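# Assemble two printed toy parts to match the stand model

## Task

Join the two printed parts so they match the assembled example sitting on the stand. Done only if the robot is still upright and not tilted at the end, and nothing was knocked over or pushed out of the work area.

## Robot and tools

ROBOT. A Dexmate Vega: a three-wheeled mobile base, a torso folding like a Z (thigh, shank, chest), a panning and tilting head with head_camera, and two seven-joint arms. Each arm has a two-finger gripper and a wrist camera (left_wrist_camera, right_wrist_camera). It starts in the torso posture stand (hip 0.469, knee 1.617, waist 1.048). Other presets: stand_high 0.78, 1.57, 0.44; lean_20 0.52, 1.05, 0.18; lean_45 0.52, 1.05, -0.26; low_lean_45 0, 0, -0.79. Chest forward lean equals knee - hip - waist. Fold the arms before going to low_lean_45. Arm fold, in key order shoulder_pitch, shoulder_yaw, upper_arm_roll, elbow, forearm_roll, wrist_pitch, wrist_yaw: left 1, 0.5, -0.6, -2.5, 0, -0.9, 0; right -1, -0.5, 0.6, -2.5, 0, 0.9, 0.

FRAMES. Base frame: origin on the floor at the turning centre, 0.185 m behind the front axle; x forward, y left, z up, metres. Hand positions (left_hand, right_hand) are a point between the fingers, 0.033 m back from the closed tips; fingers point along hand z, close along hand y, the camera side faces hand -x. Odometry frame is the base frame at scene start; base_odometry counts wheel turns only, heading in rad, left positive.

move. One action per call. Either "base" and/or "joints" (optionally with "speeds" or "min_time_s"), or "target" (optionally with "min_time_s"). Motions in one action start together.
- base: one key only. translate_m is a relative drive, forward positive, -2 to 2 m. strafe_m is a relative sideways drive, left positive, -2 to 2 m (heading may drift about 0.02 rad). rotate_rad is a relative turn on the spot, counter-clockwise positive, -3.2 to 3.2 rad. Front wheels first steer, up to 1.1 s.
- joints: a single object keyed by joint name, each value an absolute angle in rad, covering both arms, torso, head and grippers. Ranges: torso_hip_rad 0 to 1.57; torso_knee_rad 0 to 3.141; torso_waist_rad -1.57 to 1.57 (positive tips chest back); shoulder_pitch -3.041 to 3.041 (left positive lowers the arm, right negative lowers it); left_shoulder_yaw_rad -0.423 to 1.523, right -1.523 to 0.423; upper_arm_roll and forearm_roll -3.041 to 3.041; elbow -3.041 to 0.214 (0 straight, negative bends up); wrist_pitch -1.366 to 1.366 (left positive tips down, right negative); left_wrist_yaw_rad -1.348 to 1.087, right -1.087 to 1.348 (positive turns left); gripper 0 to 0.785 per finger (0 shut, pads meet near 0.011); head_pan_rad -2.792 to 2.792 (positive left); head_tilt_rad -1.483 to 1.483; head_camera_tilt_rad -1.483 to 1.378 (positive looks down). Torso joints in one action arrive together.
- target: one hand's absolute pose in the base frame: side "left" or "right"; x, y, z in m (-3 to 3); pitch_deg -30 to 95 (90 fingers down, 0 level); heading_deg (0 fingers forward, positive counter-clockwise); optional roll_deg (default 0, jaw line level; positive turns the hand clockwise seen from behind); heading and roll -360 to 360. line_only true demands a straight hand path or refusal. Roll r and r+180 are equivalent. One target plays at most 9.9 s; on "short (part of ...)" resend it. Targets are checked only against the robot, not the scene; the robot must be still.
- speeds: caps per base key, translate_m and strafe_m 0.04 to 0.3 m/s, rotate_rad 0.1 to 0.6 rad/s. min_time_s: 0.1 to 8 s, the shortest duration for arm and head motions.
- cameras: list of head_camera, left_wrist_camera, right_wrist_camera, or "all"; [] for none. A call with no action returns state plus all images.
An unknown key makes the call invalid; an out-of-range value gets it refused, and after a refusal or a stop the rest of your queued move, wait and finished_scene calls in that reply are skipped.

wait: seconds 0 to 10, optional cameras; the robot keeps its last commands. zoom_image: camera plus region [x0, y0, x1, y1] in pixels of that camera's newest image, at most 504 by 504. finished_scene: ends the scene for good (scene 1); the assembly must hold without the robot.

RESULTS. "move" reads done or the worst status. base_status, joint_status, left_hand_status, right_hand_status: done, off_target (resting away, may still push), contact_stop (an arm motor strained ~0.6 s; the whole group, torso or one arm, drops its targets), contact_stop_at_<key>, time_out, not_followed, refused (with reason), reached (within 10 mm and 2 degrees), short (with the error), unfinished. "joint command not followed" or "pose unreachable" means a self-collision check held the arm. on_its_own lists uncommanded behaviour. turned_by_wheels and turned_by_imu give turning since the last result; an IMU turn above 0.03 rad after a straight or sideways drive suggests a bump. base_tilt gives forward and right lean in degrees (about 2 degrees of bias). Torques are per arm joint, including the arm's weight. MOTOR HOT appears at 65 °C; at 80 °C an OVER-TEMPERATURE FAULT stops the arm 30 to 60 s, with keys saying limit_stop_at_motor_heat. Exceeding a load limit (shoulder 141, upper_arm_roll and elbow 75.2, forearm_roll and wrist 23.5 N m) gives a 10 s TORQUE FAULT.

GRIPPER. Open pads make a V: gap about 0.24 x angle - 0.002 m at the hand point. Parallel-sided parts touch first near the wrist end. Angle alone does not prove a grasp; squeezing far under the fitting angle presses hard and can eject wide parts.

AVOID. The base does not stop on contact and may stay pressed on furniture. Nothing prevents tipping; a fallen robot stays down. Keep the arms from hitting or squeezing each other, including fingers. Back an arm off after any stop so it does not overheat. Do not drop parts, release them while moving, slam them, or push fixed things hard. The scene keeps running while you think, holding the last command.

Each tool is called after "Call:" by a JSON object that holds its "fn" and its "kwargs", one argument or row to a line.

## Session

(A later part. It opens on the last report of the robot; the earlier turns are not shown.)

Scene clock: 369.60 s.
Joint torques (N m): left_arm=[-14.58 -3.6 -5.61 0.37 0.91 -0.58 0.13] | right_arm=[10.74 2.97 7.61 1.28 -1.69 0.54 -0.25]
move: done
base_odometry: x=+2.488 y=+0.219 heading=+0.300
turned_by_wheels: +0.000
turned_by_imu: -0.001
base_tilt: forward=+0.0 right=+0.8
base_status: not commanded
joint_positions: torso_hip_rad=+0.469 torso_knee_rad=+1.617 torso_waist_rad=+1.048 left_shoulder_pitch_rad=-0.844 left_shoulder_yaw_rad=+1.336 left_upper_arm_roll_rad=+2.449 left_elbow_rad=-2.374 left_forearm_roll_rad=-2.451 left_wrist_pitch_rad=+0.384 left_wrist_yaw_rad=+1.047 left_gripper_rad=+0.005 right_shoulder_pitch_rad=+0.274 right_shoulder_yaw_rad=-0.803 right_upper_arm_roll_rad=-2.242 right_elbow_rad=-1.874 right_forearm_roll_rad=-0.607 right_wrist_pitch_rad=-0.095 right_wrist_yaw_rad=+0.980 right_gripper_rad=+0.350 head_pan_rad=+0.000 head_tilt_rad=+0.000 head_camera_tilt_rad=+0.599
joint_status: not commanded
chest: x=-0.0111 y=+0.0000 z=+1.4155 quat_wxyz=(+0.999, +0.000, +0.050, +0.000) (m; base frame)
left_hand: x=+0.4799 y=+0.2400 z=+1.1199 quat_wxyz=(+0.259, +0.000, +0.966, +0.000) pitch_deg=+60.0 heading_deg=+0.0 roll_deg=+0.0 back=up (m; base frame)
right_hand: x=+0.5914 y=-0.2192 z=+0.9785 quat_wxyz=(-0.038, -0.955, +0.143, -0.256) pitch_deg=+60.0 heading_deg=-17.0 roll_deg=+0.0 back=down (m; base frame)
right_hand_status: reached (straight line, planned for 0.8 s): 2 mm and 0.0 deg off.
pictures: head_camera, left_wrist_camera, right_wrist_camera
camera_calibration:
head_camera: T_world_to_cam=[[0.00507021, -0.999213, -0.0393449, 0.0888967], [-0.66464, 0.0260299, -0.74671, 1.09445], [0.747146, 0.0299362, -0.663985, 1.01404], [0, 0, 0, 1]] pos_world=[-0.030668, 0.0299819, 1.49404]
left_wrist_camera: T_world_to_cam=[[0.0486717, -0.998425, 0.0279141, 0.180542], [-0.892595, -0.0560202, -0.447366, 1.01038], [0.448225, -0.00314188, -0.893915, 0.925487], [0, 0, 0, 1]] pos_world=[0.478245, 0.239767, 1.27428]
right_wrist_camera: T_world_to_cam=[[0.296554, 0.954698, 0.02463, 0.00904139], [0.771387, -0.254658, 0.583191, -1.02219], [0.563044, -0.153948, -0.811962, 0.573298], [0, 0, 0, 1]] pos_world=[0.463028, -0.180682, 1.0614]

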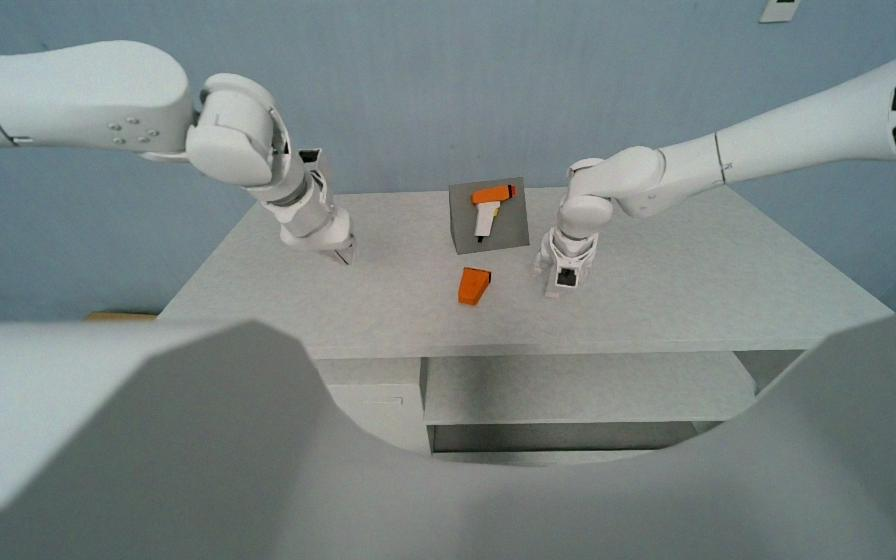

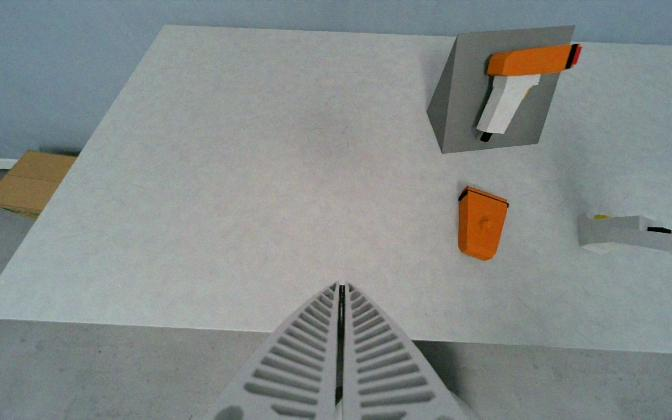

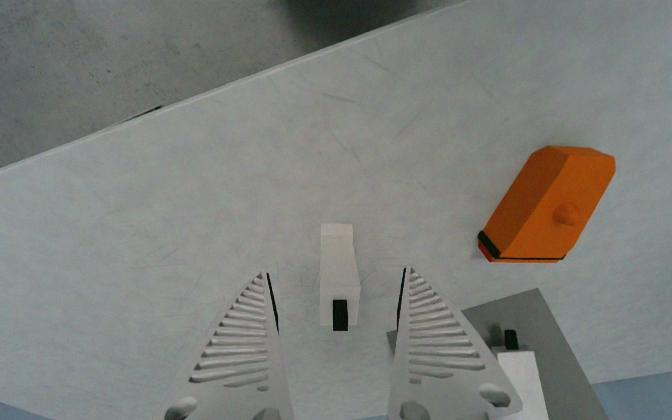

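Call:
{"fn": "move", "kwargs": {
  "target": {"side": "right", "x": 0.598, "y": -0.2215, "z": 0.966, "pitch_deg": 60, "heading_deg": -17, "line_only": true}
}}

Call:
{"fn": "move", "kwargs": {
  "joints": {"right_gripper_rad": 0.17},
  "min_time_s": 1.5,
  "cameras": ["right_wrist_camera", "left_wrist_camera"]
}}

Scene clock: 384.00 s.
Joint torques (N m): left_arm=[-11.08 -1.83 -3.98 -0.46 0.96 -0.65 -0.13] | right_arm=[9.94 3.5 4.29 2.92 -1.12 -1.07 -0.25]
move: done
base_odometry: x=+2.488 y=+0.219 heading=+0.300
turned_by_wheels: +0.000
turned_by_imu: -0.001
base_tilt: forward=+0.1 right=+0.7
base_status: not commanded
joint_positions: torso_hip_rad=+0.469 torso_knee_rad=+1.617 torso_waist_rad=+1.048 left_shoulder_pitch_rad=-0.844 left_shoulder_yaw_rad=+1.336 left_upper_arm_roll_rad=+2.449 left_elbow_rad=-2.374 left_forearm_roll_rad=-2.451 left_wrist_pitch_rad=+0.384 left_wrist_yaw_rad=+1.047 left_gripper_rad=+0.005 right_shoulder_pitch_rad=+0.250 right_shoulder_yaw_rad=-0.784 right_upper_arm_roll_rad=-2.242 right_elbow_rad=-1.830 right_forearm_roll_rad=-0.611 right_wrist_pitch_rad=-0.089 right_wrist_yaw_rad=+0.956 right_gripper_rad=+0.350 head_pan_rad=+0.000 head_tilt_rad=+0.000 head_camera_tilt_rad=+0.599
joint_status: not commanded
chest: x=-0.0111 y=+0.0000 z=+1.4155 quat_wxyz=(+0.999, +0.000, +0.050, +0.000) (m; base frame)
left_hand: x=+0.4799 y=+0.2400 z=+1.1199 quat_wxyz=(+0.259, +0.000, +0.966, +0.000) pitch_deg=+60.0 heading_deg=+0.0 roll_deg=+0.0 back=up (m; base frame)
right_hand: x=+0.5974 y=-0.2212 z=+0.9674 quat_wxyz=(-0.038, -0.955, +0.143, -0.256) pitch_deg=+60.0 heading_deg=-17.0 roll_deg=+0.0 back=down (m; base frame)
right_hand_status: reached (straight line, planned for 0.5 s): 2 mm and 0.0 deg off.
pictures: none

Scene clock: 384.67 s.
Joint torques (N m): left_arm=[-14.8 -2.52 -6.93 0.2 0.51 -1.12 -0.3] | right_arm=[9.02 4.18 6.23 2.55 -0.88 -0.42 -0.05]
move: done
base_odometry: x=+2.488 y=+0.219 heading=+0.300
turned_by_wheels: +0.000
turned_by_imu: +0.000
base_tilt: forward=+0.1 right=+0.8
base_status: not commanded
joint_positions: torso_hip_rad=+0.469 torso_knee_rad=+1.617 torso_waist_rad=+1.048 left_shoulder_pitch_rad=-0.844 left_shoulder_yaw_rad=+1.336 left_upper_arm_roll_rad=+2.449 left_elbow_rad=-2.374 left_forearm_roll_rad=-2.451 left_wrist_pitch_rad=+0.384 left_wrist_yaw_rad=+1.047 left_gripper_rad=+0.005 right_shoulder_pitch_rad=+0.247 right_shoulder_yaw_rad=-0.783 right_upper_arm_roll_rad=-2.242 right_elbow_rad=-1.826 right_forearm_roll_rad=-0.612 right_wrist_pitch_rad=-0.089 right_wrist_yaw_rad=+0.954 right_gripper_rad=+0.170 head_pan_rad=+0.000 head_tilt_rad=+0.000 head_camera_tilt_rad=+0.599
joint_status: all done
chest: x=-0.0111 y=+0.0000 z=+1.4155 quat_wxyz=(+0.999, +0.000, +0.050, +0.000) (m; base frame)
left_hand: x=+0.4799 y=+0.2400 z=+1.1199 quat_wxyz=(+0.259, +0.000, +0.966, +0.000) pitch_deg=+60.0 heading_deg=+0.0 roll_deg=+0.0 back=up (m; base frame)
right_hand: x=+0.5979 y=-0.2214 z=+0.9665 quat_wxyz=(-0.038, -0.955, +0.143, -0.256) pitch_deg=+60.0 heading_deg=-17.0 roll_deg=+0.0 back=down (m; base frame)
pictures: left_wrist_camera, right_wrist_camera
camera_calibration:
left_wrist_camera: T_world_to_cam=[[0.0486717, -0.998425, 0.0279141, 0.180542], [-0.892595, -0.0560202, -0.447366, 1.01038], [0.448225, -0.00314188, -0.893915, 0.925487], [0, 0, 0, 1]] pos_world=[0.478245, 0.239767, 1.27428]
right_wrist_camera: T_world_to_cam=[[0.296426, 0.954738, 0.0246514, 0.00942907], [0.771429, -0.25457, 0.583173, -1.0208], [0.563053, -0.153851, -0.811974, 0.559541], [0, 0, 0, 1]] pos_world=[0.469628, -0.182781, 1.0494]

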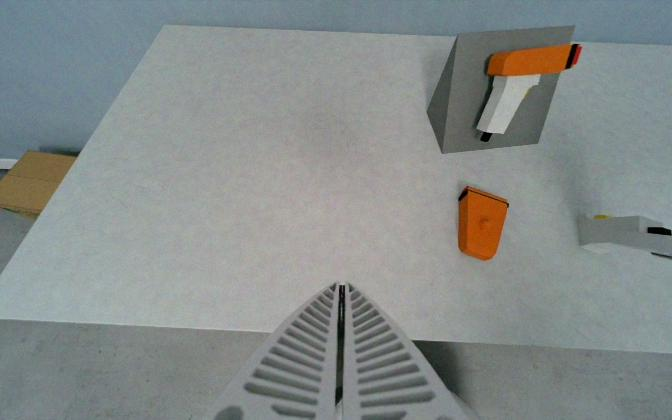

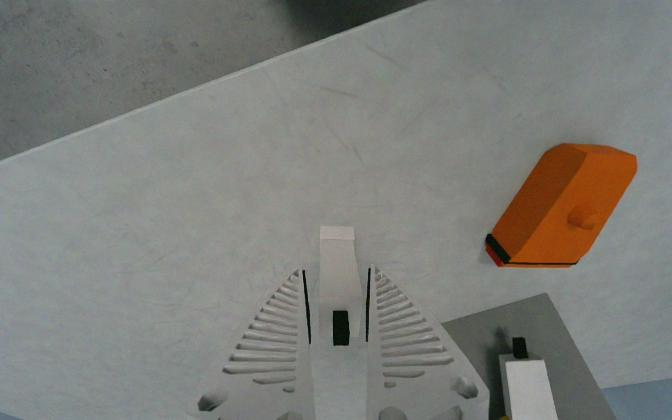

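Call:
{"fn": "move", "kwargs": {
  "joints": {"right_gripper_rad": 0.12},
  "min_time_s": 1.5
}}

Call:
{"fn": "move", "kwargs": {
  "joints": {"right_gripper_rad": 0.07},
  "min_time_s": 1.5,
  "cameras": ["right_wrist_camera", "left_wrist_camera"]
}}

Call:
{"fn": "zoom_image", "kwargs": {
  "camera": "right_wrist_camera",
  "region": [250, 200, 430, 400]
}}

Scene clock: 390.73 s.
Joint torques (N m): left_arm=[-9.61 -3.06 -5.2 2.38 -0.12 -0.96 0.3] | right_arm=[9.01 3.45 9.71 3.21 -0.57 -2.35 -0.11]
move: done
base_odometry: x=+2.488 y=+0.219 heading=+0.300
turned_by_wheels: +0.000
turned_by_imu: -0.001
base_tilt: forward=+0.1 right=+0.8
base_status: not commanded
joint_positions: torso_hip_rad=+0.469 torso_knee_rad=+1.617 torso_waist_rad=+1.048 left_shoulder_pitch_rad=-0.844 left_shoulder_yaw_rad=+1.336 left_upper_arm_roll_rad=+2.449 left_elbow_rad=-2.374 left_forearm_roll_rad=-2.451 left_wrist_pitch_rad=+0.384 left_wrist_yaw_rad=+1.047 left_gripper_rad=+0.005 right_shoulder_pitch_rad=+0.247 right_shoulder_yaw_rad=-0.782 right_upper_arm_roll_rad=-2.242 right_elbow_rad=-1.825 right_forearm_roll_rad=-0.612 right_wrist_pitch_rad=-0.089 right_wrist_yaw_rad=+0.953 right_gripper_rad=+0.120 head_pan_rad=+0.000 head_tilt_rad=+0.000 head_camera_tilt_rad=+0.599
joint_status: all done
chest: x=-0.0111 y=+0.0000 z=+1.4155 quat_wxyz=(+0.999, +0.000, +0.050, +0.000) (m; base frame)
left_hand: x=+0.4799 y=+0.2400 z=+1.1199 quat_wxyz=(+0.259, +0.000, +0.966, +0.000) pitch_deg=+60.0 heading_deg=+0.0 roll_deg=+0.0 back=up (m; base frame)
right_hand: x=+0.5980 y=-0.2215 z=+0.9661 quat_wxyz=(-0.038, -0.955, +0.143, -0.256) pitch_deg=+60.0 heading_deg=-17.0 roll_deg=+0.0 back=down (m; base frame)
pictures: none

Scene clock: 391.20 s.
Joint torques (N m): left_arm=[-14.74 -5.51 -7.84 -0.16 0.57 -1.38 0.3] | right_arm=[8.9 2.51 7.85 2.42 -0.67 -1.88 0]
move: done
base_odometry: x=+2.488 y=+0.219 heading=+0.300
turned_by_wheels: +0.000
turned_by_imu: +0.000
base_tilt: forward=+0.1 right=+0.8
base_status: not commanded
joint_positions: torso_hip_rad=+0.469 torso_knee_rad=+1.617 torso_waist_rad=+1.048 left_shoulder_pitch_rad=-0.844 left_shoulder_yaw_rad=+1.336 left_upper_arm_roll_rad=+2.449 left_elbow_rad=-2.374 left_forearm_roll_rad=-2.451 left_wrist_pitch_rad=+0.384 left_wrist_yaw_rad=+1.047 left_gripper_rad=+0.005 right_shoulder_pitch_rad=+0.247 right_shoulder_yaw_rad=-0.782 right_upper_arm_roll_rad=-2.242 right_elbow_rad=-1.825 right_forearm_roll_rad=-0.612 right_wrist_pitch_rad=-0.089 right_wrist_yaw_rad=+0.953 right_gripper_rad=+0.070 head_pan_rad=+0.000 head_tilt_rad=+0.000 head_camera_tilt_rad=+0.599
joint_status: all done
chest: x=-0.0111 y=+0.0000 z=+1.4155 quat_wxyz=(+0.999, +0.000, +0.050, +0.000) (m; base frame)
left_hand: x=+0.4799 y=+0.2400 z=+1.1199 quat_wxyz=(+0.259, +0.000, +0.966, +0.000) pitch_deg=+60.0 heading_deg=+0.0 roll_deg=+0.0 back=up (m; base frame)
right_hand: x=+0.5980 y=-0.2215 z=+0.9661 quat_wxyz=(-0.038, -0.955, +0.143, -0.256) pitch_deg=+60.0 heading_deg=-17.0 roll_deg=+0.0 back=down (m; base frame)
pictures: left_wrist_camera, right_wrist_camera
camera_calibration:
left_wrist_camera: T_world_to_cam=[[0.0486717, -0.998425, 0.0279141, 0.180542], [-0.892595, -0.0560202, -0.447366, 1.01038], [0.448225, -0.00314188, -0.893915, 0.925487], [0, 0, 0, 1]] pos_world=[0.478245, 0.239767, 1.27428]
right_wrist_camera: T_world_to_cam=[[0.296353, 0.954762, 0.0245954, 0.00960237], [0.771457, -0.254479, 0.583176, -1.02067], [0.563054, -0.153852, -0.811973, 0.559143], [0, 0, 0, 1]] pos_world=[0.469728, -0.182881, 1.049]

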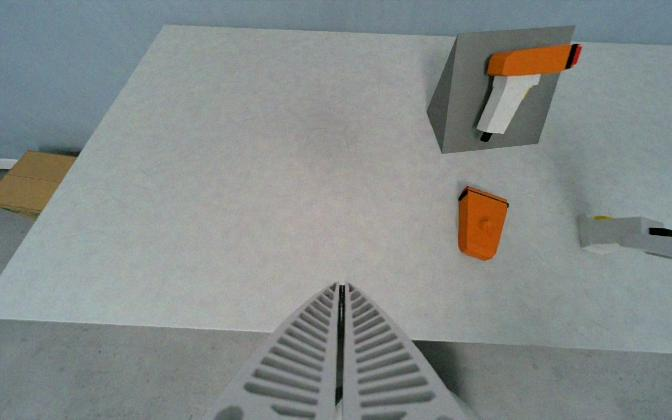

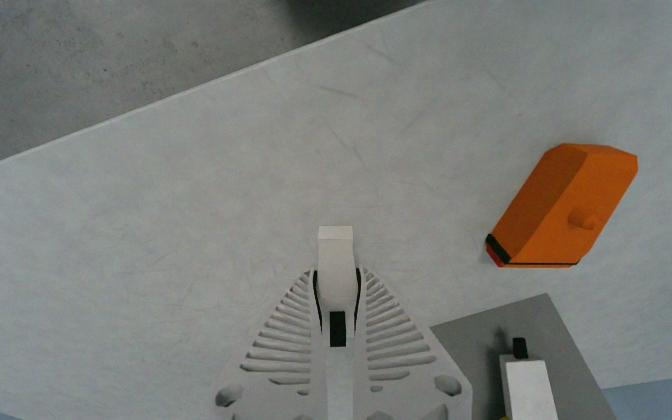

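Scaled by 2.520 from the camera's 672x420 image, which has a finer 960x600 frame.

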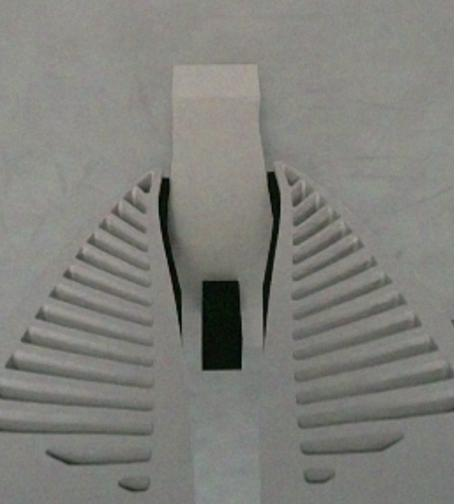

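Call:
{"fn": "move", "kwargs": {
  "target": {"side": "right", "x": 0.598, "y": -0.2215, "z": 1.0, "pitch_deg": 60, "heading_deg": -17, "line_only": true},
  "min_time_s": 2,
  "cameras": ["right_wrist_camera", "left_wrist_camera"]
}}

Call:
{"fn": "zoom_image", "kwargs": {
  "camera": "left_wrist_camera",
  "region": [522, 150, 672, 300]
}}

Scene clock: 398.43 s.
Joint torques (N m): left_arm=[-13.03 -0.21 -7.75 -0.48 0.1 -1.26 0.16] | right_arm=[23.21 -3.51 11.21 -1.33 -0.9 -0.18 0.35]
move: done
base_odometry: x=+2.488 y=+0.219 heading=+0.300
turned_by_wheels: +0.000
turned_by_imu: -0.001
base_tilt: forward=+0.0 right=+0.8
base_status: not commanded
joint_positions: torso_hip_rad=+0.469 torso_knee_rad=+1.617 torso_waist_rad=+1.048 left_shoulder_pitch_rad=-0.844 left_shoulder_yaw_rad=+1.336 left_upper_arm_roll_rad=+2.449 left_elbow_rad=-2.374 left_forearm_roll_rad=-2.451 left_wrist_pitch_rad=+0.384 left_wrist_yaw_rad=+1.047 left_gripper_rad=+0.005 right_shoulder_pitch_rad=+0.310 right_shoulder_yaw_rad=-0.813 right_upper_arm_roll_rad=-2.230 right_elbow_rad=-1.868 right_forearm_roll_rad=-0.583 right_wrist_pitch_rad=-0.053 right_wrist_yaw_rad=+0.991 right_gripper_rad=+0.070 head_pan_rad=+0.000 head_tilt_rad=+0.000 head_camera_tilt_rad=+0.599
joint_status: not commanded
chest: x=-0.0111 y=+0.0000 z=+1.4155 quat_wxyz=(+0.999, +0.000, +0.050, +0.000) (m; base frame)
left_hand: x=+0.4799 y=+0.2400 z=+1.1199 quat_wxyz=(+0.259, +0.000, +0.966, +0.000) pitch_deg=+60.0 heading_deg=+0.0 roll_deg=+0.0 back=up (m; base frame)
right_hand: x=+0.5978 y=-0.2216 z=+0.9973 quat_wxyz=(-0.038, -0.955, +0.143, -0.256) pitch_deg=+60.0 heading_deg=-17.1 roll_deg=-0.1 back=down (m; base frame)
right_hand_status: reached (straight line, planned for 2.0 s): 3 mm and 0.0 deg off.
pictures: left_wrist_camera, right_wrist_camera
camera_calibration:
left_wrist_camera: T_world_to_cam=[[0.0486717, -0.998425, 0.0279141, 0.180542], [-0.892595, -0.0560202, -0.447366, 1.01038], [0.448225, -0.00314188, -0.893915, 0.925487], [0, 0, 0, 1]] pos_world=[0.478245, 0.239767, 1.27428]
right_wrist_camera: T_world_to_cam=[[0.296515, 0.954727, 0.0239765, 0.00957182], [0.771901, -0.254366, 0.582638, -1.03846], [0.562359, -0.154254, -0.812378, 0.585426], [0, 0, 0, 1]] pos_world=[0.469526, -0.182982, 1.0804]

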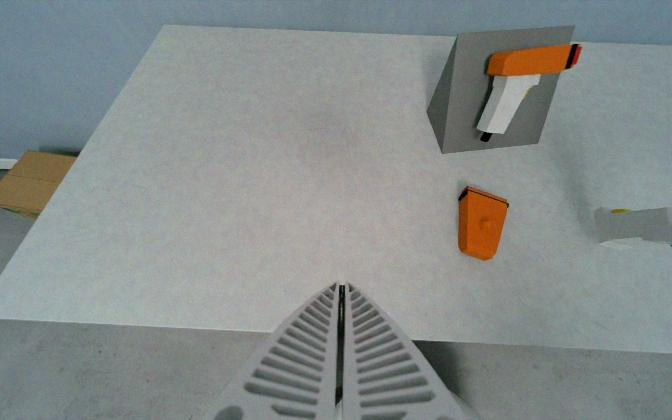

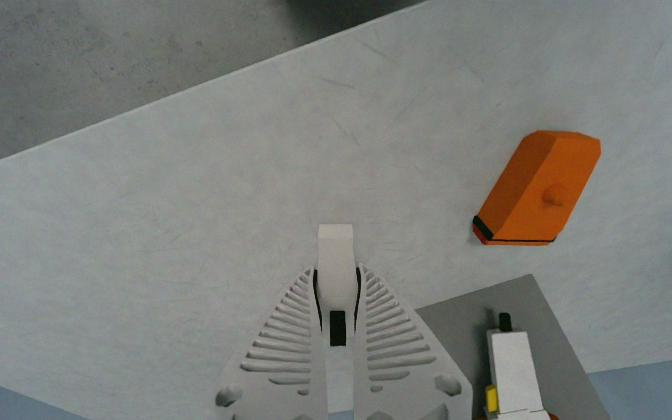

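Scaled by 3.360 from the camera's 672x420 image, which has a finer 960x600 frame.

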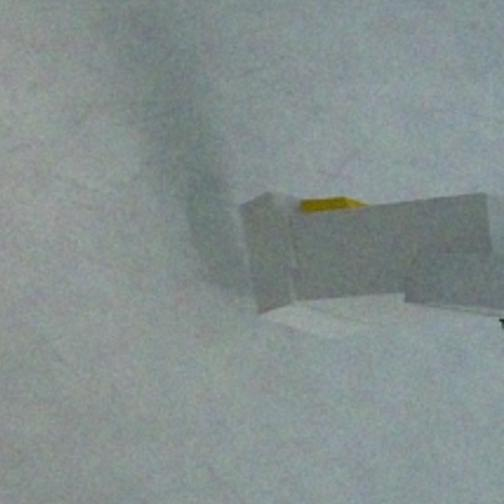

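Call:
{"fn": "move", "kwargs": {
  "target": {"side": "right", "x": 0.56, "y": -0.20, "z": 1.22, "pitch_deg": 84, "heading_deg": -17, "line_only": true},
  "min_time_s": 4,
  "cameras": ["head_camera", "right_wrist_camera", "left_wrist_camera"]
}}

Scene clock: 422.60 s.
Joint torques (N m): left_arm=[-12.49 0.48 -5.81 1.21 -0.52 -1.23 0.36] | right_arm=[22.19 3.53 6.44 5.45 1.27 -0.15 0.47]
move: done
base_odometry: x=+2.488 y=+0.219 heading=+0.300
turned_by_wheels: +0.000
turned_by_imu: -0.002
base_tilt: forward=+0.1 right=+0.8
base_status: not commanded
joint_positions: torso_hip_rad=+0.469 torso_knee_rad=+1.617 torso_waist_rad=+1.048 left_shoulder_pitch_rad=-0.844 left_shoulder_yaw_rad=+1.336 left_upper_arm_roll_rad=+2.449 left_elbow_rad=-2.374 left_forearm_roll_rad=-2.451 left_wrist_pitch_rad=+0.384 left_wrist_yaw_rad=+1.047 left_gripper_rad=+0.005 right_shoulder_pitch_rad=+0.683 right_shoulder_yaw_rad=-0.610 right_upper_arm_roll_rad=-2.191 right_elbow_rad=-1.277 right_forearm_roll_rad=+0.293 right_wrist_pitch_rad=+0.758 right_wrist_yaw_rad=+1.347 right_gripper_rad=+0.070 head_pan_rad=+0.000 head_tilt_rad=+0.000 head_camera_tilt_rad=+0.599
joint_status: not commanded
chest: x=-0.0111 y=+0.0000 z=+1.4155 quat_wxyz=(+0.999, +0.000, +0.050, +0.000) (m; base frame)
left_hand: x=+0.4799 y=+0.2400 z=+1.1199 quat_wxyz=(+0.259, +0.000, +0.966, +0.000) pitch_deg=+60.0 heading_deg=+0.0 roll_deg=+0.0 back=up (m; base frame)
right_hand: x=+0.5599 y=-0.2001 z=+1.2185 quat_wxyz=(-0.008, -0.988, +0.148, -0.052) pitch_deg=+84.0 heading_deg=-17.2 roll_deg=-0.2 (m; base frame)
right_hand_status: reached (straight line, planned for 4.0 s): 1 mm and 0.0 deg off.
pictures: head_camera, left_wrist_camera, right_wrist_camera
camera_calibration:
head_camera: T_world_to_cam=[[0.00507021, -0.999213, -0.0393449, 0.0888967], [-0.66464, 0.0260299, -0.74671, 1.09445], [0.747146, 0.0299362, -0.663985, 1.01404], [0, 0, 0, 1]] pos_world=[-0.030668, 0.0299819, 1.49404]
left_wrist_camera: T_world_to_cam=[[0.0486717, -0.998425, 0.0279141, 0.180542], [-0.892595, -0.0560202, -0.447366, 1.01038], [0.448225, -0.00314188, -0.893915, 0.925487], [0, 0, 0, 1]] pos_world=[0.478245, 0.239767, 1.27428]
right_wrist_camera: T_world_to_cam=[[0.305603, 0.951944, 0.0202554, -0.00618375], [0.931065, -0.303218, 0.202919, -0.768858], [0.199309, -0.0431534, -0.978986, 1.21816], [0, 0, 0, 1]] pos_world=[0.474958, -0.174677, 1.3487]

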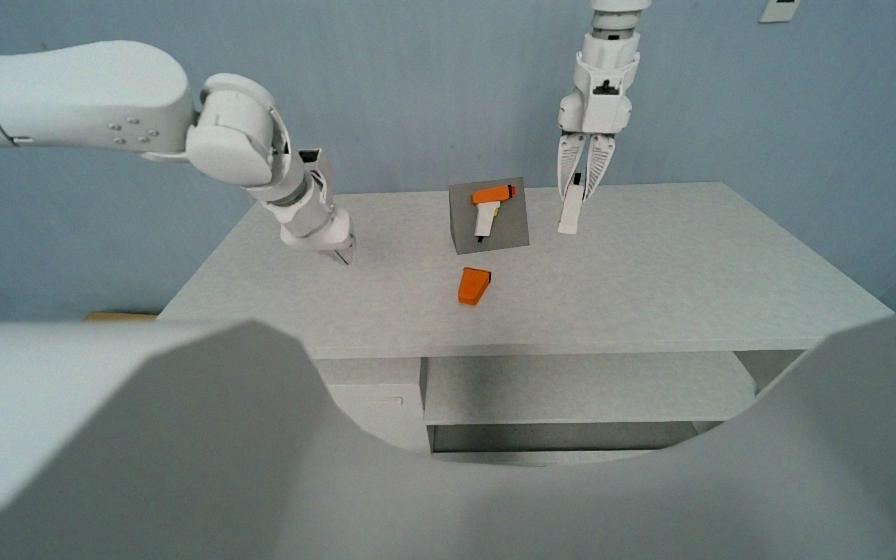

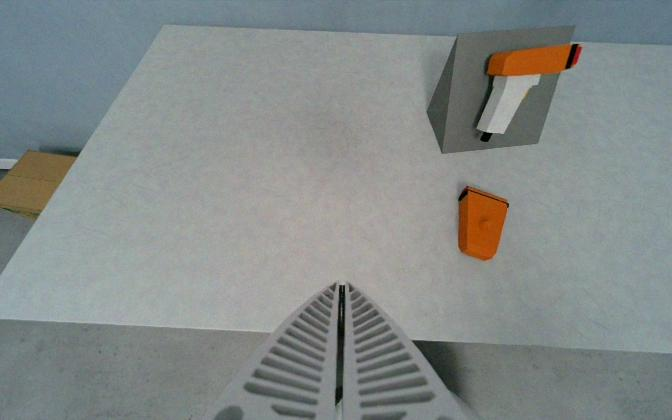

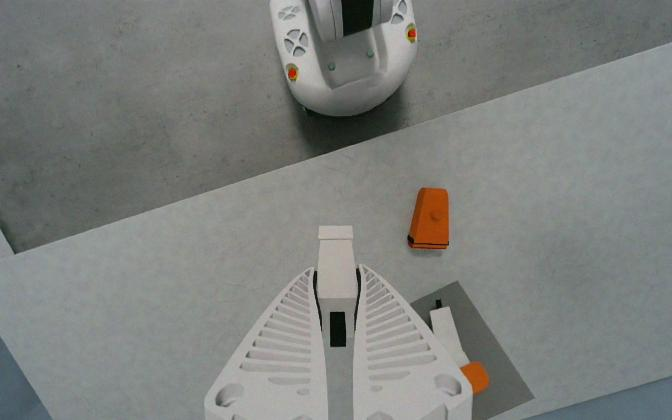

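Call:
{"fn": "move", "kwargs": {
  "target": {"side": "right", "x": 0.56, "y": -0.18, "z": 1.34, "pitch_deg": 84, "heading_deg": -10, "line_only": true},
  "min_time_s": 3
}}

Call:
{"fn": "move", "kwargs": {
  "target": {"side": "left", "x": 0.40, "y": 0.20, "z": 1.12, "pitch_deg": -15, "heading_deg": -35, "line_only": true},
  "cameras": ["head_camera", "left_wrist_camera"]
}}

Scene clock: 431.37 s.
Joint torques (N m): left_arm=[-14.64 -3.51 -6.85 -0.72 -0.35 -0.45 0.27] | right_arm=[23.96 5.54 4.51 2.71 1.08 -0.3 0.3]
move: refused
base_odometry: x=+2.488 y=+0.219 heading=+0.300
turned_by_wheels: +0.000
turned_by_imu: -0.001
base_tilt: forward=+0.1 right=+0.7
base_status: not commanded
joint_positions: torso_hip_rad=+0.469 torso_knee_rad=+1.617 torso_waist_rad=+1.048 left_shoulder_pitch_rad=-0.844 left_shoulder_yaw_rad=+1.336 left_upper_arm_roll_rad=+2.449 left_elbow_rad=-2.374 left_forearm_roll_rad=-2.451 left_wrist_pitch_rad=+0.384 left_wrist_yaw_rad=+1.047 left_gripper_rad=+0.005 right_shoulder_pitch_rad=+0.685 right_shoulder_yaw_rad=-0.607 right_upper_arm_roll_rad=-2.194 right_elbow_rad=-1.273 right_forearm_roll_rad=+0.298 right_wrist_pitch_rad=+0.761 right_wrist_yaw_rad=+1.348 right_gripper_rad=+0.070 head_pan_rad=+0.000 head_tilt_rad=+0.000 head_camera_tilt_rad=+0.599
joint_status: not commanded
chest: x=-0.0111 y=+0.0000 z=+1.4155 quat_wxyz=(+0.999, +0.000, +0.050, +0.000) (m; base frame)
left_hand: x=+0.4799 y=+0.2400 z=+1.1199 quat_wxyz=(+0.259, +0.000, +0.966, +0.000) pitch_deg=+60.0 heading_deg=+0.0 roll_deg=+0.0 back=up (m; base frame)
right_hand: x=+0.5599 y=-0.1999 z=+1.2197 quat_wxyz=(-0.008, -0.988, +0.148, -0.052) pitch_deg=+84.0 heading_deg=-16.9 roll_deg=+0.1 (m; base frame)
right_hand_status: refused: no posture of the arm gets there (right_upper_arm_roll_rad, right_wrist_pitch_rad and right_wrist_yaw_rad at their limits): the closest leaves the hand 1.3 cm and 5 deg from the pose. Nothing moved. At pitch 69 a posture exists at this place; the way there is not checked.
pictures: none

not run: a stop came earlier in this reply.

Call:
{"fn": "move", "kwargs": {
  "target": {"side": "left", "x": 0.38, "y": 0.18, "z": 1.0, "pitch_deg": -15, "heading_deg": -35, "line_only": true},
  "cameras": ["head_camera", "left_wrist_camera"]
}}

Scene clock: 435.83 s.
Joint torques (N m): left_arm=[-13.69 -0.58 -6.56 0.31 -0.49 0.08 0.71] | right_arm=[23.18 3.17 7.21 5.03 1.85 -0.32 0.44]
move: refused
base_odometry: x=+2.488 y=+0.219 heading=+0.300
turned_by_wheels: +0.000
turned_by_imu: -0.001
base_tilt: forward=+0.1 right=+0.8
base_status: not commanded
joint_positions: torso_hip_rad=+0.469 torso_knee_rad=+1.617 torso_waist_rad=+1.048 left_shoulder_pitch_rad=-0.844 left_shoulder_yaw_rad=+1.336 left_upper_arm_roll_rad=+2.449 left_elbow_rad=-2.374 left_forearm_roll_rad=-2.451 left_wrist_pitch_rad=+0.384 left_wrist_yaw_rad=+1.047 left_gripper_rad=+0.005 right_shoulder_pitch_rad=+0.685 right_shoulder_yaw_rad=-0.607 right_upper_arm_roll_rad=-2.194 right_elbow_rad=-1.273 right_forearm_roll_rad=+0.298 right_wrist_pitch_rad=+0.761 right_wrist_yaw_rad=+1.348 right_gripper_rad=+0.070 head_pan_rad=+0.000 head_tilt_rad=+0.000 head_camera_tilt_rad=+0.599
joint_status: not commanded
chest: x=-0.0111 y=+0.0000 z=+1.4155 quat_wxyz=(+0.999, +0.000, +0.050, +0.000) (m; base frame)
left_hand: x=+0.4799 y=+0.2400 z=+1.1199 quat_wxyz=(+0.259, +0.000, +0.966, +0.000) pitch_deg=+60.0 heading_deg=+0.0 roll_deg=+0.0 back=up (m; base frame)
left_hand_status: refused: you asked line_only, and the move would not run on a straight line (no straight line was possible) but on a checked arc of 8.1 s: over the whole arc the hand travels 0.60 m to end 0.17 m from its start, up to 0.24 m off the straight line; left_shoulder_pitch_rad turns most, 2.49 rad; on the way or at its end the hand turns up to 82 deg from its attitude at the start. Nothing moved.
right_hand: x=+0.5599 y=-0.1999 z=+1.2197 quat_wxyz=(-0.008, -0.988, +0.148, -0.052) pitch_deg=+84.0 heading_deg=-16.9 roll_deg=+0.1 (m; base frame)
pictures: head_camera, left_wrist_camera
camera_calibration:
head_camera: T_world_to_cam=[[0.00507021, -0.999213, -0.0393449, 0.0888967], [-0.66464, 0.0260299, -0.74671, 1.09445], [0.747146, 0.0299362, -0.663985, 1.01404], [0, 0, 0, 1]] pos_world=[-0.030668, 0.0299819, 1.49404]
left_wrist_camera: T_world_to_cam=[[0.0486717, -0.998425, 0.0279141, 0.180542], [-0.892595, -0.0560202, -0.447366, 1.01038], [0.448225, -0.00314188, -0.893915, 0.925487], [0, 0, 0, 1]] pos_world=[0.478245, 0.239767, 1.27428]

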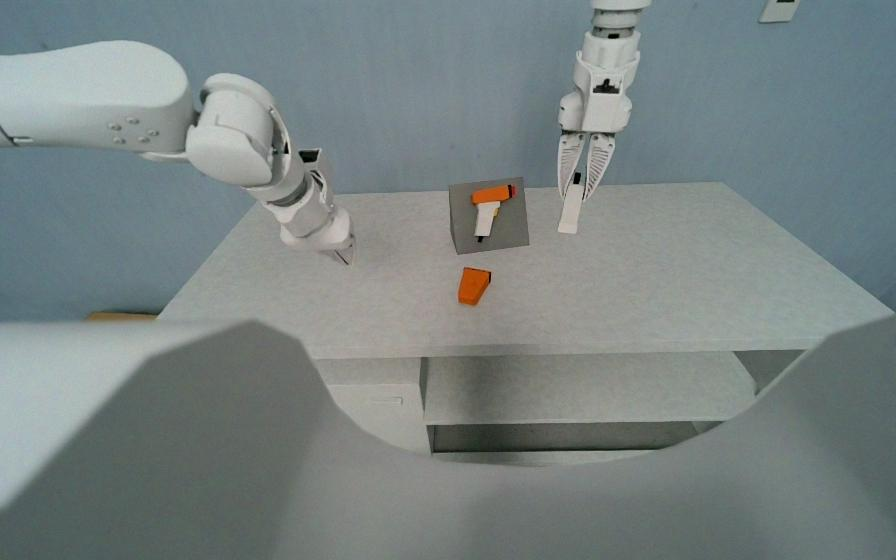

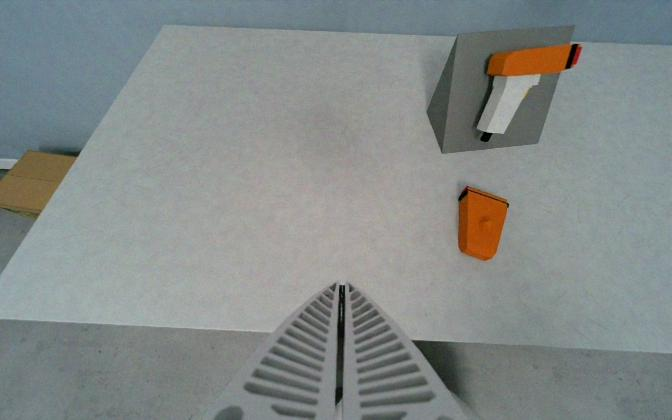

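Call:
{"fn": "move", "kwargs": {
  "joints": {"left_wrist_yaw_rad": 0.5},
  "cameras": ["left_wrist_camera"]
}}

Call:
{"fn": "move", "kwargs": {
  "joints": {"left_wrist_pitch_rad": 0.0},
  "cameras": ["left_wrist_camera"]
}}

Scene clock: 446.77 s.
Joint torques (N m): left_arm=[-13.39 -0.71 -6.11 -0.8 -0.8 -1.71 -0.51] | right_arm=[23.98 4.19 4.51 4.6 0.8 -0.21 0.47]
move: done
base_odometry: x=+2.488 y=+0.219 heading=+0.300
turned_by_wheels: +0.000
turned_by_imu: -0.001
base_tilt: forward=+0.1 right=+0.7
base_status: not commanded
joint_positions: torso_hip_rad=+0.469 torso_knee_rad=+1.617 torso_waist_rad=+1.048 left_shoulder_pitch_rad=-0.844 left_shoulder_yaw_rad=+1.336 left_upper_arm_roll_rad=+2.449 left_elbow_rad=-2.374 left_forearm_roll_rad=-2.451 left_wrist_pitch_rad=+0.384 left_wrist_yaw_rad=+0.505 left_gripper_rad=+0.005 right_shoulder_pitch_rad=+0.685 right_shoulder_yaw_rad=-0.607 right_upper_arm_roll_rad=-2.194 right_elbow_rad=-1.273 right_forearm_roll_rad=+0.298 right_wrist_pitch_rad=+0.761 right_wrist_yaw_rad=+1.348 right_gripper_rad=+0.070 head_pan_rad=+0.000 head_tilt_rad=+0.000 head_camera_tilt_rad=+0.599
joint_status: all done
chest: x=-0.0111 y=+0.0000 z=+1.4155 quat_wxyz=(+0.999, +0.000, +0.050, +0.000) (m; base frame)
left_hand: x=+0.4573 y=+0.0771 z=+1.1591 quat_wxyz=(+0.249, +0.069, +0.931, -0.259) pitch_deg=+47.9 heading_deg=-50.3 roll_deg=-41.8 back=up (m; base frame)
right_hand: x=+0.5599 y=-0.1999 z=+1.2197 quat_wxyz=(-0.008, -0.988, +0.148, -0.052) pitch_deg=+84.0 heading_deg=-16.9 roll_deg=+0.1 (m; base frame)
pictures: left_wrist_camera
camera_calibration:
left_wrist_camera: T_world_to_cam=[[-0.208717, -0.855478, 0.473914, -0.392315], [-0.902819, -0.0177505, -0.429653, 0.979762], [0.375971, -0.517534, -0.768638, 0.897603], [0, 0, 0, 1]] pos_world=[0.465192, 0.146315, 1.29681]

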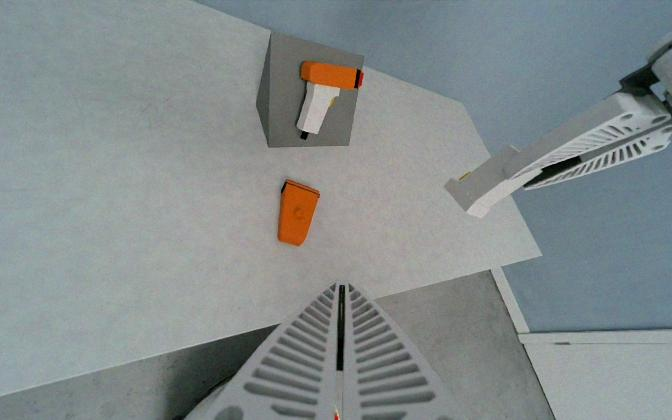

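Scene clock: 449.73 s.
Joint torques (N m): left_arm=[-12.4 -3.52 -6.29 1.93 0.57 -2.09 -0.76] | right_arm=[23.86 3.65 6.39 5.05 1.5 1.32 0.47]
move: done
base_odometry: x=+2.488 y=+0.219 heading=+0.300
turned_by_wheels: +0.000
turned_by_imu: -0.001
base_tilt: forward=+0.1 right=+0.8
base_status: not commanded
joint_positions: torso_hip_rad=+0.469 torso_knee_rad=+1.617 torso_waist_rad=+1.048 left_shoulder_pitch_rad=-0.844 left_shoulder_yaw_rad=+1.336 left_upper_arm_roll_rad=+2.449 left_elbow_rad=-2.374 left_forearm_roll_rad=-2.451 left_wrist_pitch_rad=+0.005 left_wrist_yaw_rad=+0.500 left_gripper_rad=+0.005 right_shoulder_pitch_rad=+0.685 right_shoulder_yaw_rad=-0.607 right_upper_arm_roll_rad=-2.194 right_elbow_rad=-1.273 right_forearm_roll_rad=+0.298 right_wrist_pitch_rad=+0.761 right_wrist_yaw_rad=+1.348 right_gripper_rad=+0.070 head_pan_rad=+0.000 head_tilt_rad=+0.000 head_camera_tilt_rad=+0.599
joint_status: all done
chest: x=-0.0111 y=+0.0000 z=+1.4155 quat_wxyz=(+0.999, +0.000, +0.050, +0.000) (m; base frame)
left_hand: x=+0.5605 y=+0.0968 z=+1.2336 quat_wxyz=(+0.375, -0.059, +0.879, -0.290) pitch_deg=+33.4 heading_deg=-33.9 roll_deg=-41.6 back=up (m; base frame)
right_hand: x=+0.5599 y=-0.1999 z=+1.2197 quat_wxyz=(-0.008, -0.988, +0.148, -0.052) pitch_deg=+84.0 heading_deg=-16.9 roll_deg=+0.1 (m; base frame)
pictures: left_wrist_camera
camera_calibration:
left_wrist_camera: T_world_to_cam=[[-0.0744181, -0.805488, 0.587921, -0.609987], [-0.756895, -0.338231, -0.559205, 1.21433], [0.649286, -0.486609, -0.584499, 0.542902], [0, 0, 0, 1]] pos_world=[0.521226, 0.183568, 1.35501]

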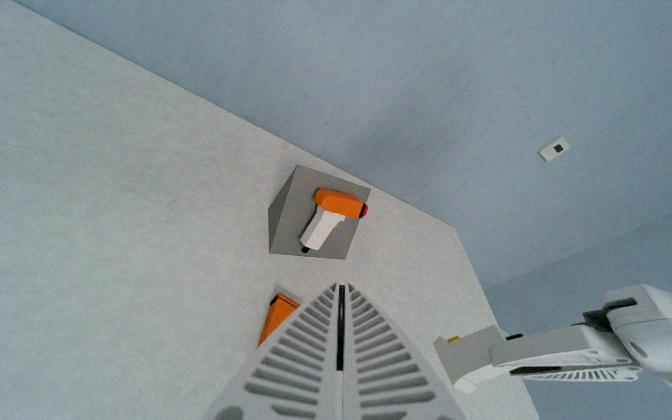

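Call:
{"fn": "move", "kwargs": {
  "target": {"side": "left", "x": 0.44, "y": 0.13, "z": 1.08, "pitch_deg": 0, "heading_deg": -45, "roll_deg": -40, "line_only": true},
  "cameras": ["head_camera", "left_wrist_camera"]
}}

Scene clock: 453.77 s.
Joint torques (N m): left_arm=[-10.76 -3.44 -7.68 1.51 0.35 -1.73 -0.54] | right_arm=[23.67 4.78 7.7 5.13 -0.2 0.22 0.36]
move: refused
base_odometry: x=+2.488 y=+0.219 heading=+0.300
turned_by_wheels: +0.000
turned_by_imu: -0.001
base_tilt: forward=+0.0 right=+0.8
base_status: not commanded
joint_positions: torso_hip_rad=+0.469 torso_knee_rad=+1.617 torso_waist_rad=+1.048 left_shoulder_pitch_rad=-0.844 left_shoulder_yaw_rad=+1.336 left_upper_arm_roll_rad=+2.449 left_elbow_rad=-2.374 left_forearm_roll_rad=-2.451 left_wrist_pitch_rad=+0.000 left_wrist_yaw_rad=+0.500 left_gripper_rad=+0.005 right_shoulder_pitch_rad=+0.685 right_shoulder_yaw_rad=-0.607 right_upper_arm_roll_rad=-2.194 right_elbow_rad=-1.273 right_forearm_roll_rad=+0.298 right_wrist_pitch_rad=+0.761 right_wrist_yaw_rad=+1.348 right_gripper_rad=+0.070 head_pan_rad=+0.000 head_tilt_rad=+0.000 head_camera_tilt_rad=+0.599
joint_status: not commanded
chest: x=-0.0111 y=+0.0000 z=+1.4155 quat_wxyz=(+0.999, +0.000, +0.050, +0.000) (m; base frame)
left_hand: x=+0.5617 y=+0.0973 z=+1.2347 quat_wxyz=(+0.376, -0.060, +0.878, -0.291) pitch_deg=+33.2 heading_deg=-33.7 roll_deg=-41.6 back=up (m; base frame)
left_hand_status: refused: you asked line_only, and the move would not run on a straight line (no straight line was possible) but on a checked arc of 3.6 s: over the whole arc the hand travels 0.28 m to end 0.20 m from its start, up to 0.08 m off the straight line; left_wrist_yaw_rad turns most, 1.05 rad; on the way or at its end the hand turns up to 35 deg from its attitude at the start. Nothing moved.
right_hand: x=+0.5599 y=-0.1999 z=+1.2197 quat_wxyz=(-0.008, -0.988, +0.148, -0.052) pitch_deg=+84.0 heading_deg=-16.9 roll_deg=+0.1 (m; base frame)
pictures: head_camera, left_wrist_camera
camera_calibration:
head_camera: T_world_to_cam=[[0.00507021, -0.999213, -0.0393449, 0.0888967], [-0.66464, 0.0260299, -0.74671, 1.09445], [0.747146, 0.0299362, -0.663985, 1.01404], [0, 0, 0, 1]] pos_world=[-0.030668, 0.0299819, 1.49404]
left_wrist_camera: T_world_to_cam=[[-0.072946, -0.804498, 0.589459, -0.612885], [-0.754226, -0.342211, -0.560388, 1.21642], [0.65255, -0.485463, -0.581811, 0.537761], [0, 0, 0, 1]] pos_world=[0.521831, 0.18427, 1.35581]

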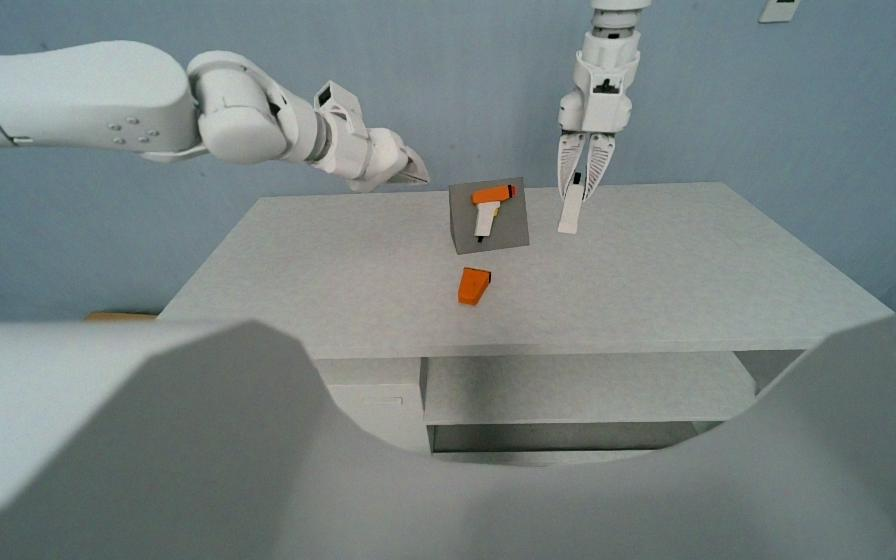

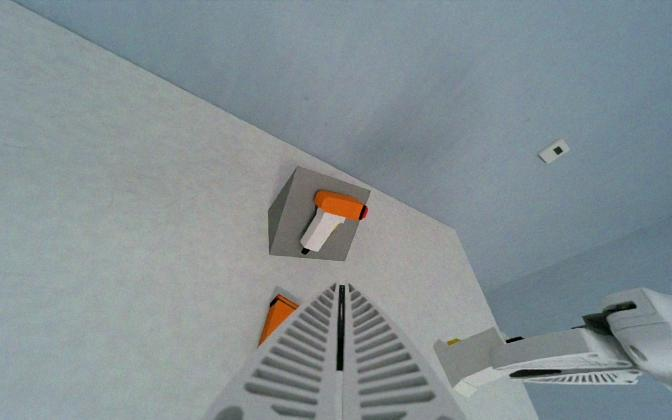

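Call:
{"fn": "move", "kwargs": {
  "target": {"side": "left", "x": 0.42, "y": 0.14, "z": 1.0, "pitch_deg": -8, "heading_deg": -45, "roll_deg": -40},
  "cameras": ["head_camera", "left_wrist_camera"]
}}

Scene clock: 468.80 s.
Joint torques (N m): left_arm=[-1.06 2.05 -9.83 1.19 0.53 -0.31 -0.93] | right_arm=[23.31 4.82 5.92 6.99 0.5 1.14 0.29]
move: done
base_odometry: x=+2.488 y=+0.219 heading=+0.300
turned_by_wheels: +0.000
turned_by_imu: -0.003
base_tilt: forward=+0.1 right=+0.8
base_status: not commanded
joint_positions: torso_hip_rad=+0.469 torso_knee_rad=+1.617 torso_waist_rad=+1.048 left_shoulder_pitch_rad=+0.609 left_shoulder_yaw_rad=+1.049 left_upper_arm_roll_rad=+2.318 left_elbow_rad=-1.682 left_forearm_roll_rad=-2.272 left_wrist_pitch_rad=-1.162 left_wrist_yaw_rad=-1.049 left_gripper_rad=+0.005 right_shoulder_pitch_rad=+0.685 right_shoulder_yaw_rad=-0.607 right_upper_arm_roll_rad=-2.194 right_elbow_rad=-1.273 right_forearm_roll_rad=+0.298 right_wrist_pitch_rad=+0.761 right_wrist_yaw_rad=+1.348 right_gripper_rad=+0.070 head_pan_rad=+0.000 head_tilt_rad=+0.000 head_camera_tilt_rad=+0.599
joint_status: not commanded
chest: x=-0.0111 y=+0.0000 z=+1.4155 quat_wxyz=(+0.999, +0.000, +0.050, +0.000) (m; base frame)
left_hand: x=+0.4204 y=+0.1399 z=+1.0004 quat_wxyz=(+0.556, +0.028, +0.656, -0.510) pitch_deg=-7.9 heading_deg=-45.0 roll_deg=-40.0 back=up (m; base frame)
left_hand_status: reached (straight line, planned for 7.5 s): 1 mm and 0.1 deg off.
right_hand: x=+0.5599 y=-0.1999 z=+1.2197 quat_wxyz=(-0.008, -0.988, +0.148, -0.052) pitch_deg=+84.0 heading_deg=-16.9 roll_deg=+0.1 (m; base frame)
pictures: head_camera, left_wrist_camera
camera_calibration:
head_camera: T_world_to_cam=[[0.00507021, -0.999213, -0.0393449, 0.0888967], [-0.66464, 0.0260299, -0.74671, 1.09445], [0.747146, 0.0299362, -0.663985, 1.01404], [0, 0, 0, 1]] pos_world=[-0.030668, 0.0299819, 1.49404]
left_wrist_camera: T_world_to_cam=[[-0.581417, -0.448779, 0.67864, -0.376004], [-0.454105, -0.513105, -0.728362, 1.05888], [0.675088, -0.731655, 0.0945352, -0.137358], [0, 0, 0, 1]] pos_world=[0.354956, 0.274076, 1.03941]

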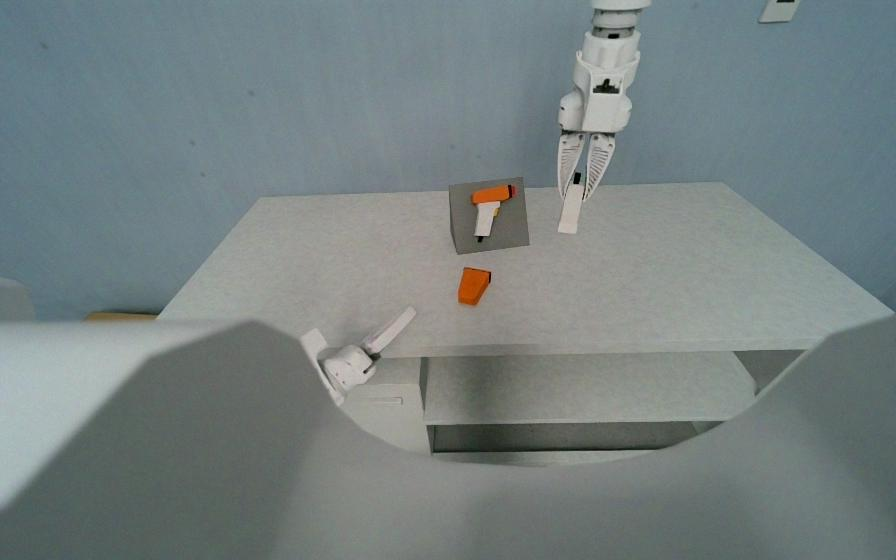

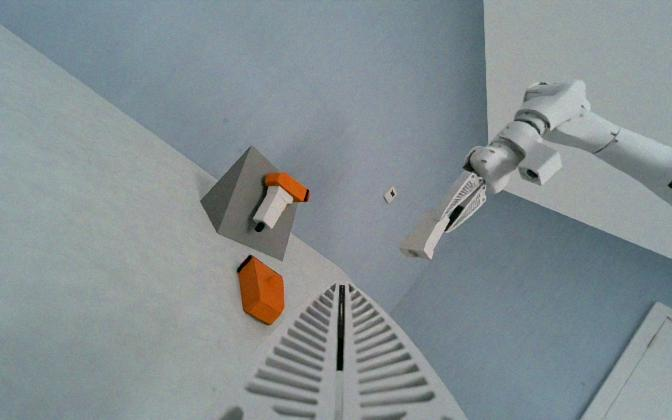

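Call:
{"fn": "zoom_image", "kwargs": {
  "camera": "left_wrist_camera",
  "region": [380, 160, 500, 280]
}}

Call:
{"fn": "zoom_image", "kwargs": {
  "camera": "left_wrist_camera",
  "region": [190, 130, 340, 340]
}}

Scaled by 4.200 from the camera's 672x420 image, which has a finer 960x600 frame.

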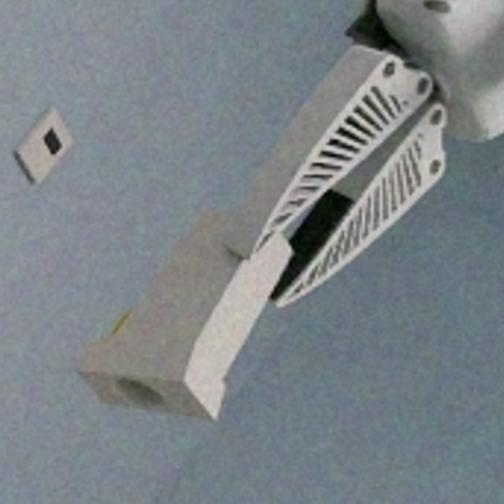

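Scaled by 2.400 from the camera's 672x420 image, which has a finer 960x600 frame.

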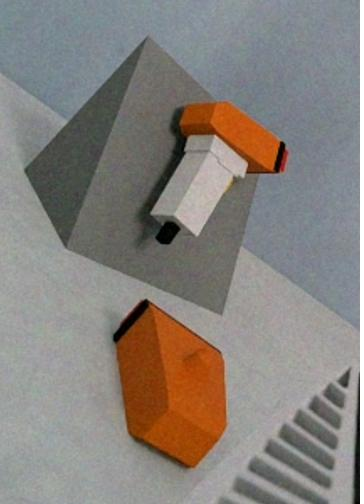

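Call:
{"fn": "zoom_image", "kwargs": {
  "camera": "left_wrist_camera",
  "region": [390, 235, 440, 270]
}}

Call:
{"fn": "zoom_image", "kwargs": {
  "camera": "left_wrist_camera",
  "region": [225, 245, 305, 335]
}}

Scaled by 10.080 from the camera's 672x420 image, which has a finer 960x600 frame.

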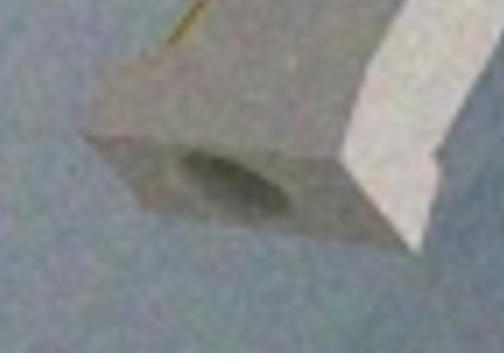

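Scaled by 5.600 from the camera's 672x420 image, which has a finer 960x600 frame.

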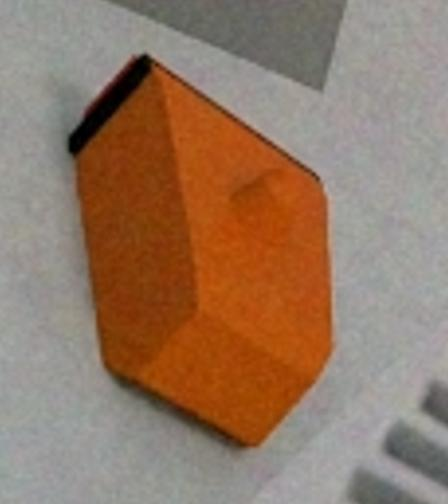

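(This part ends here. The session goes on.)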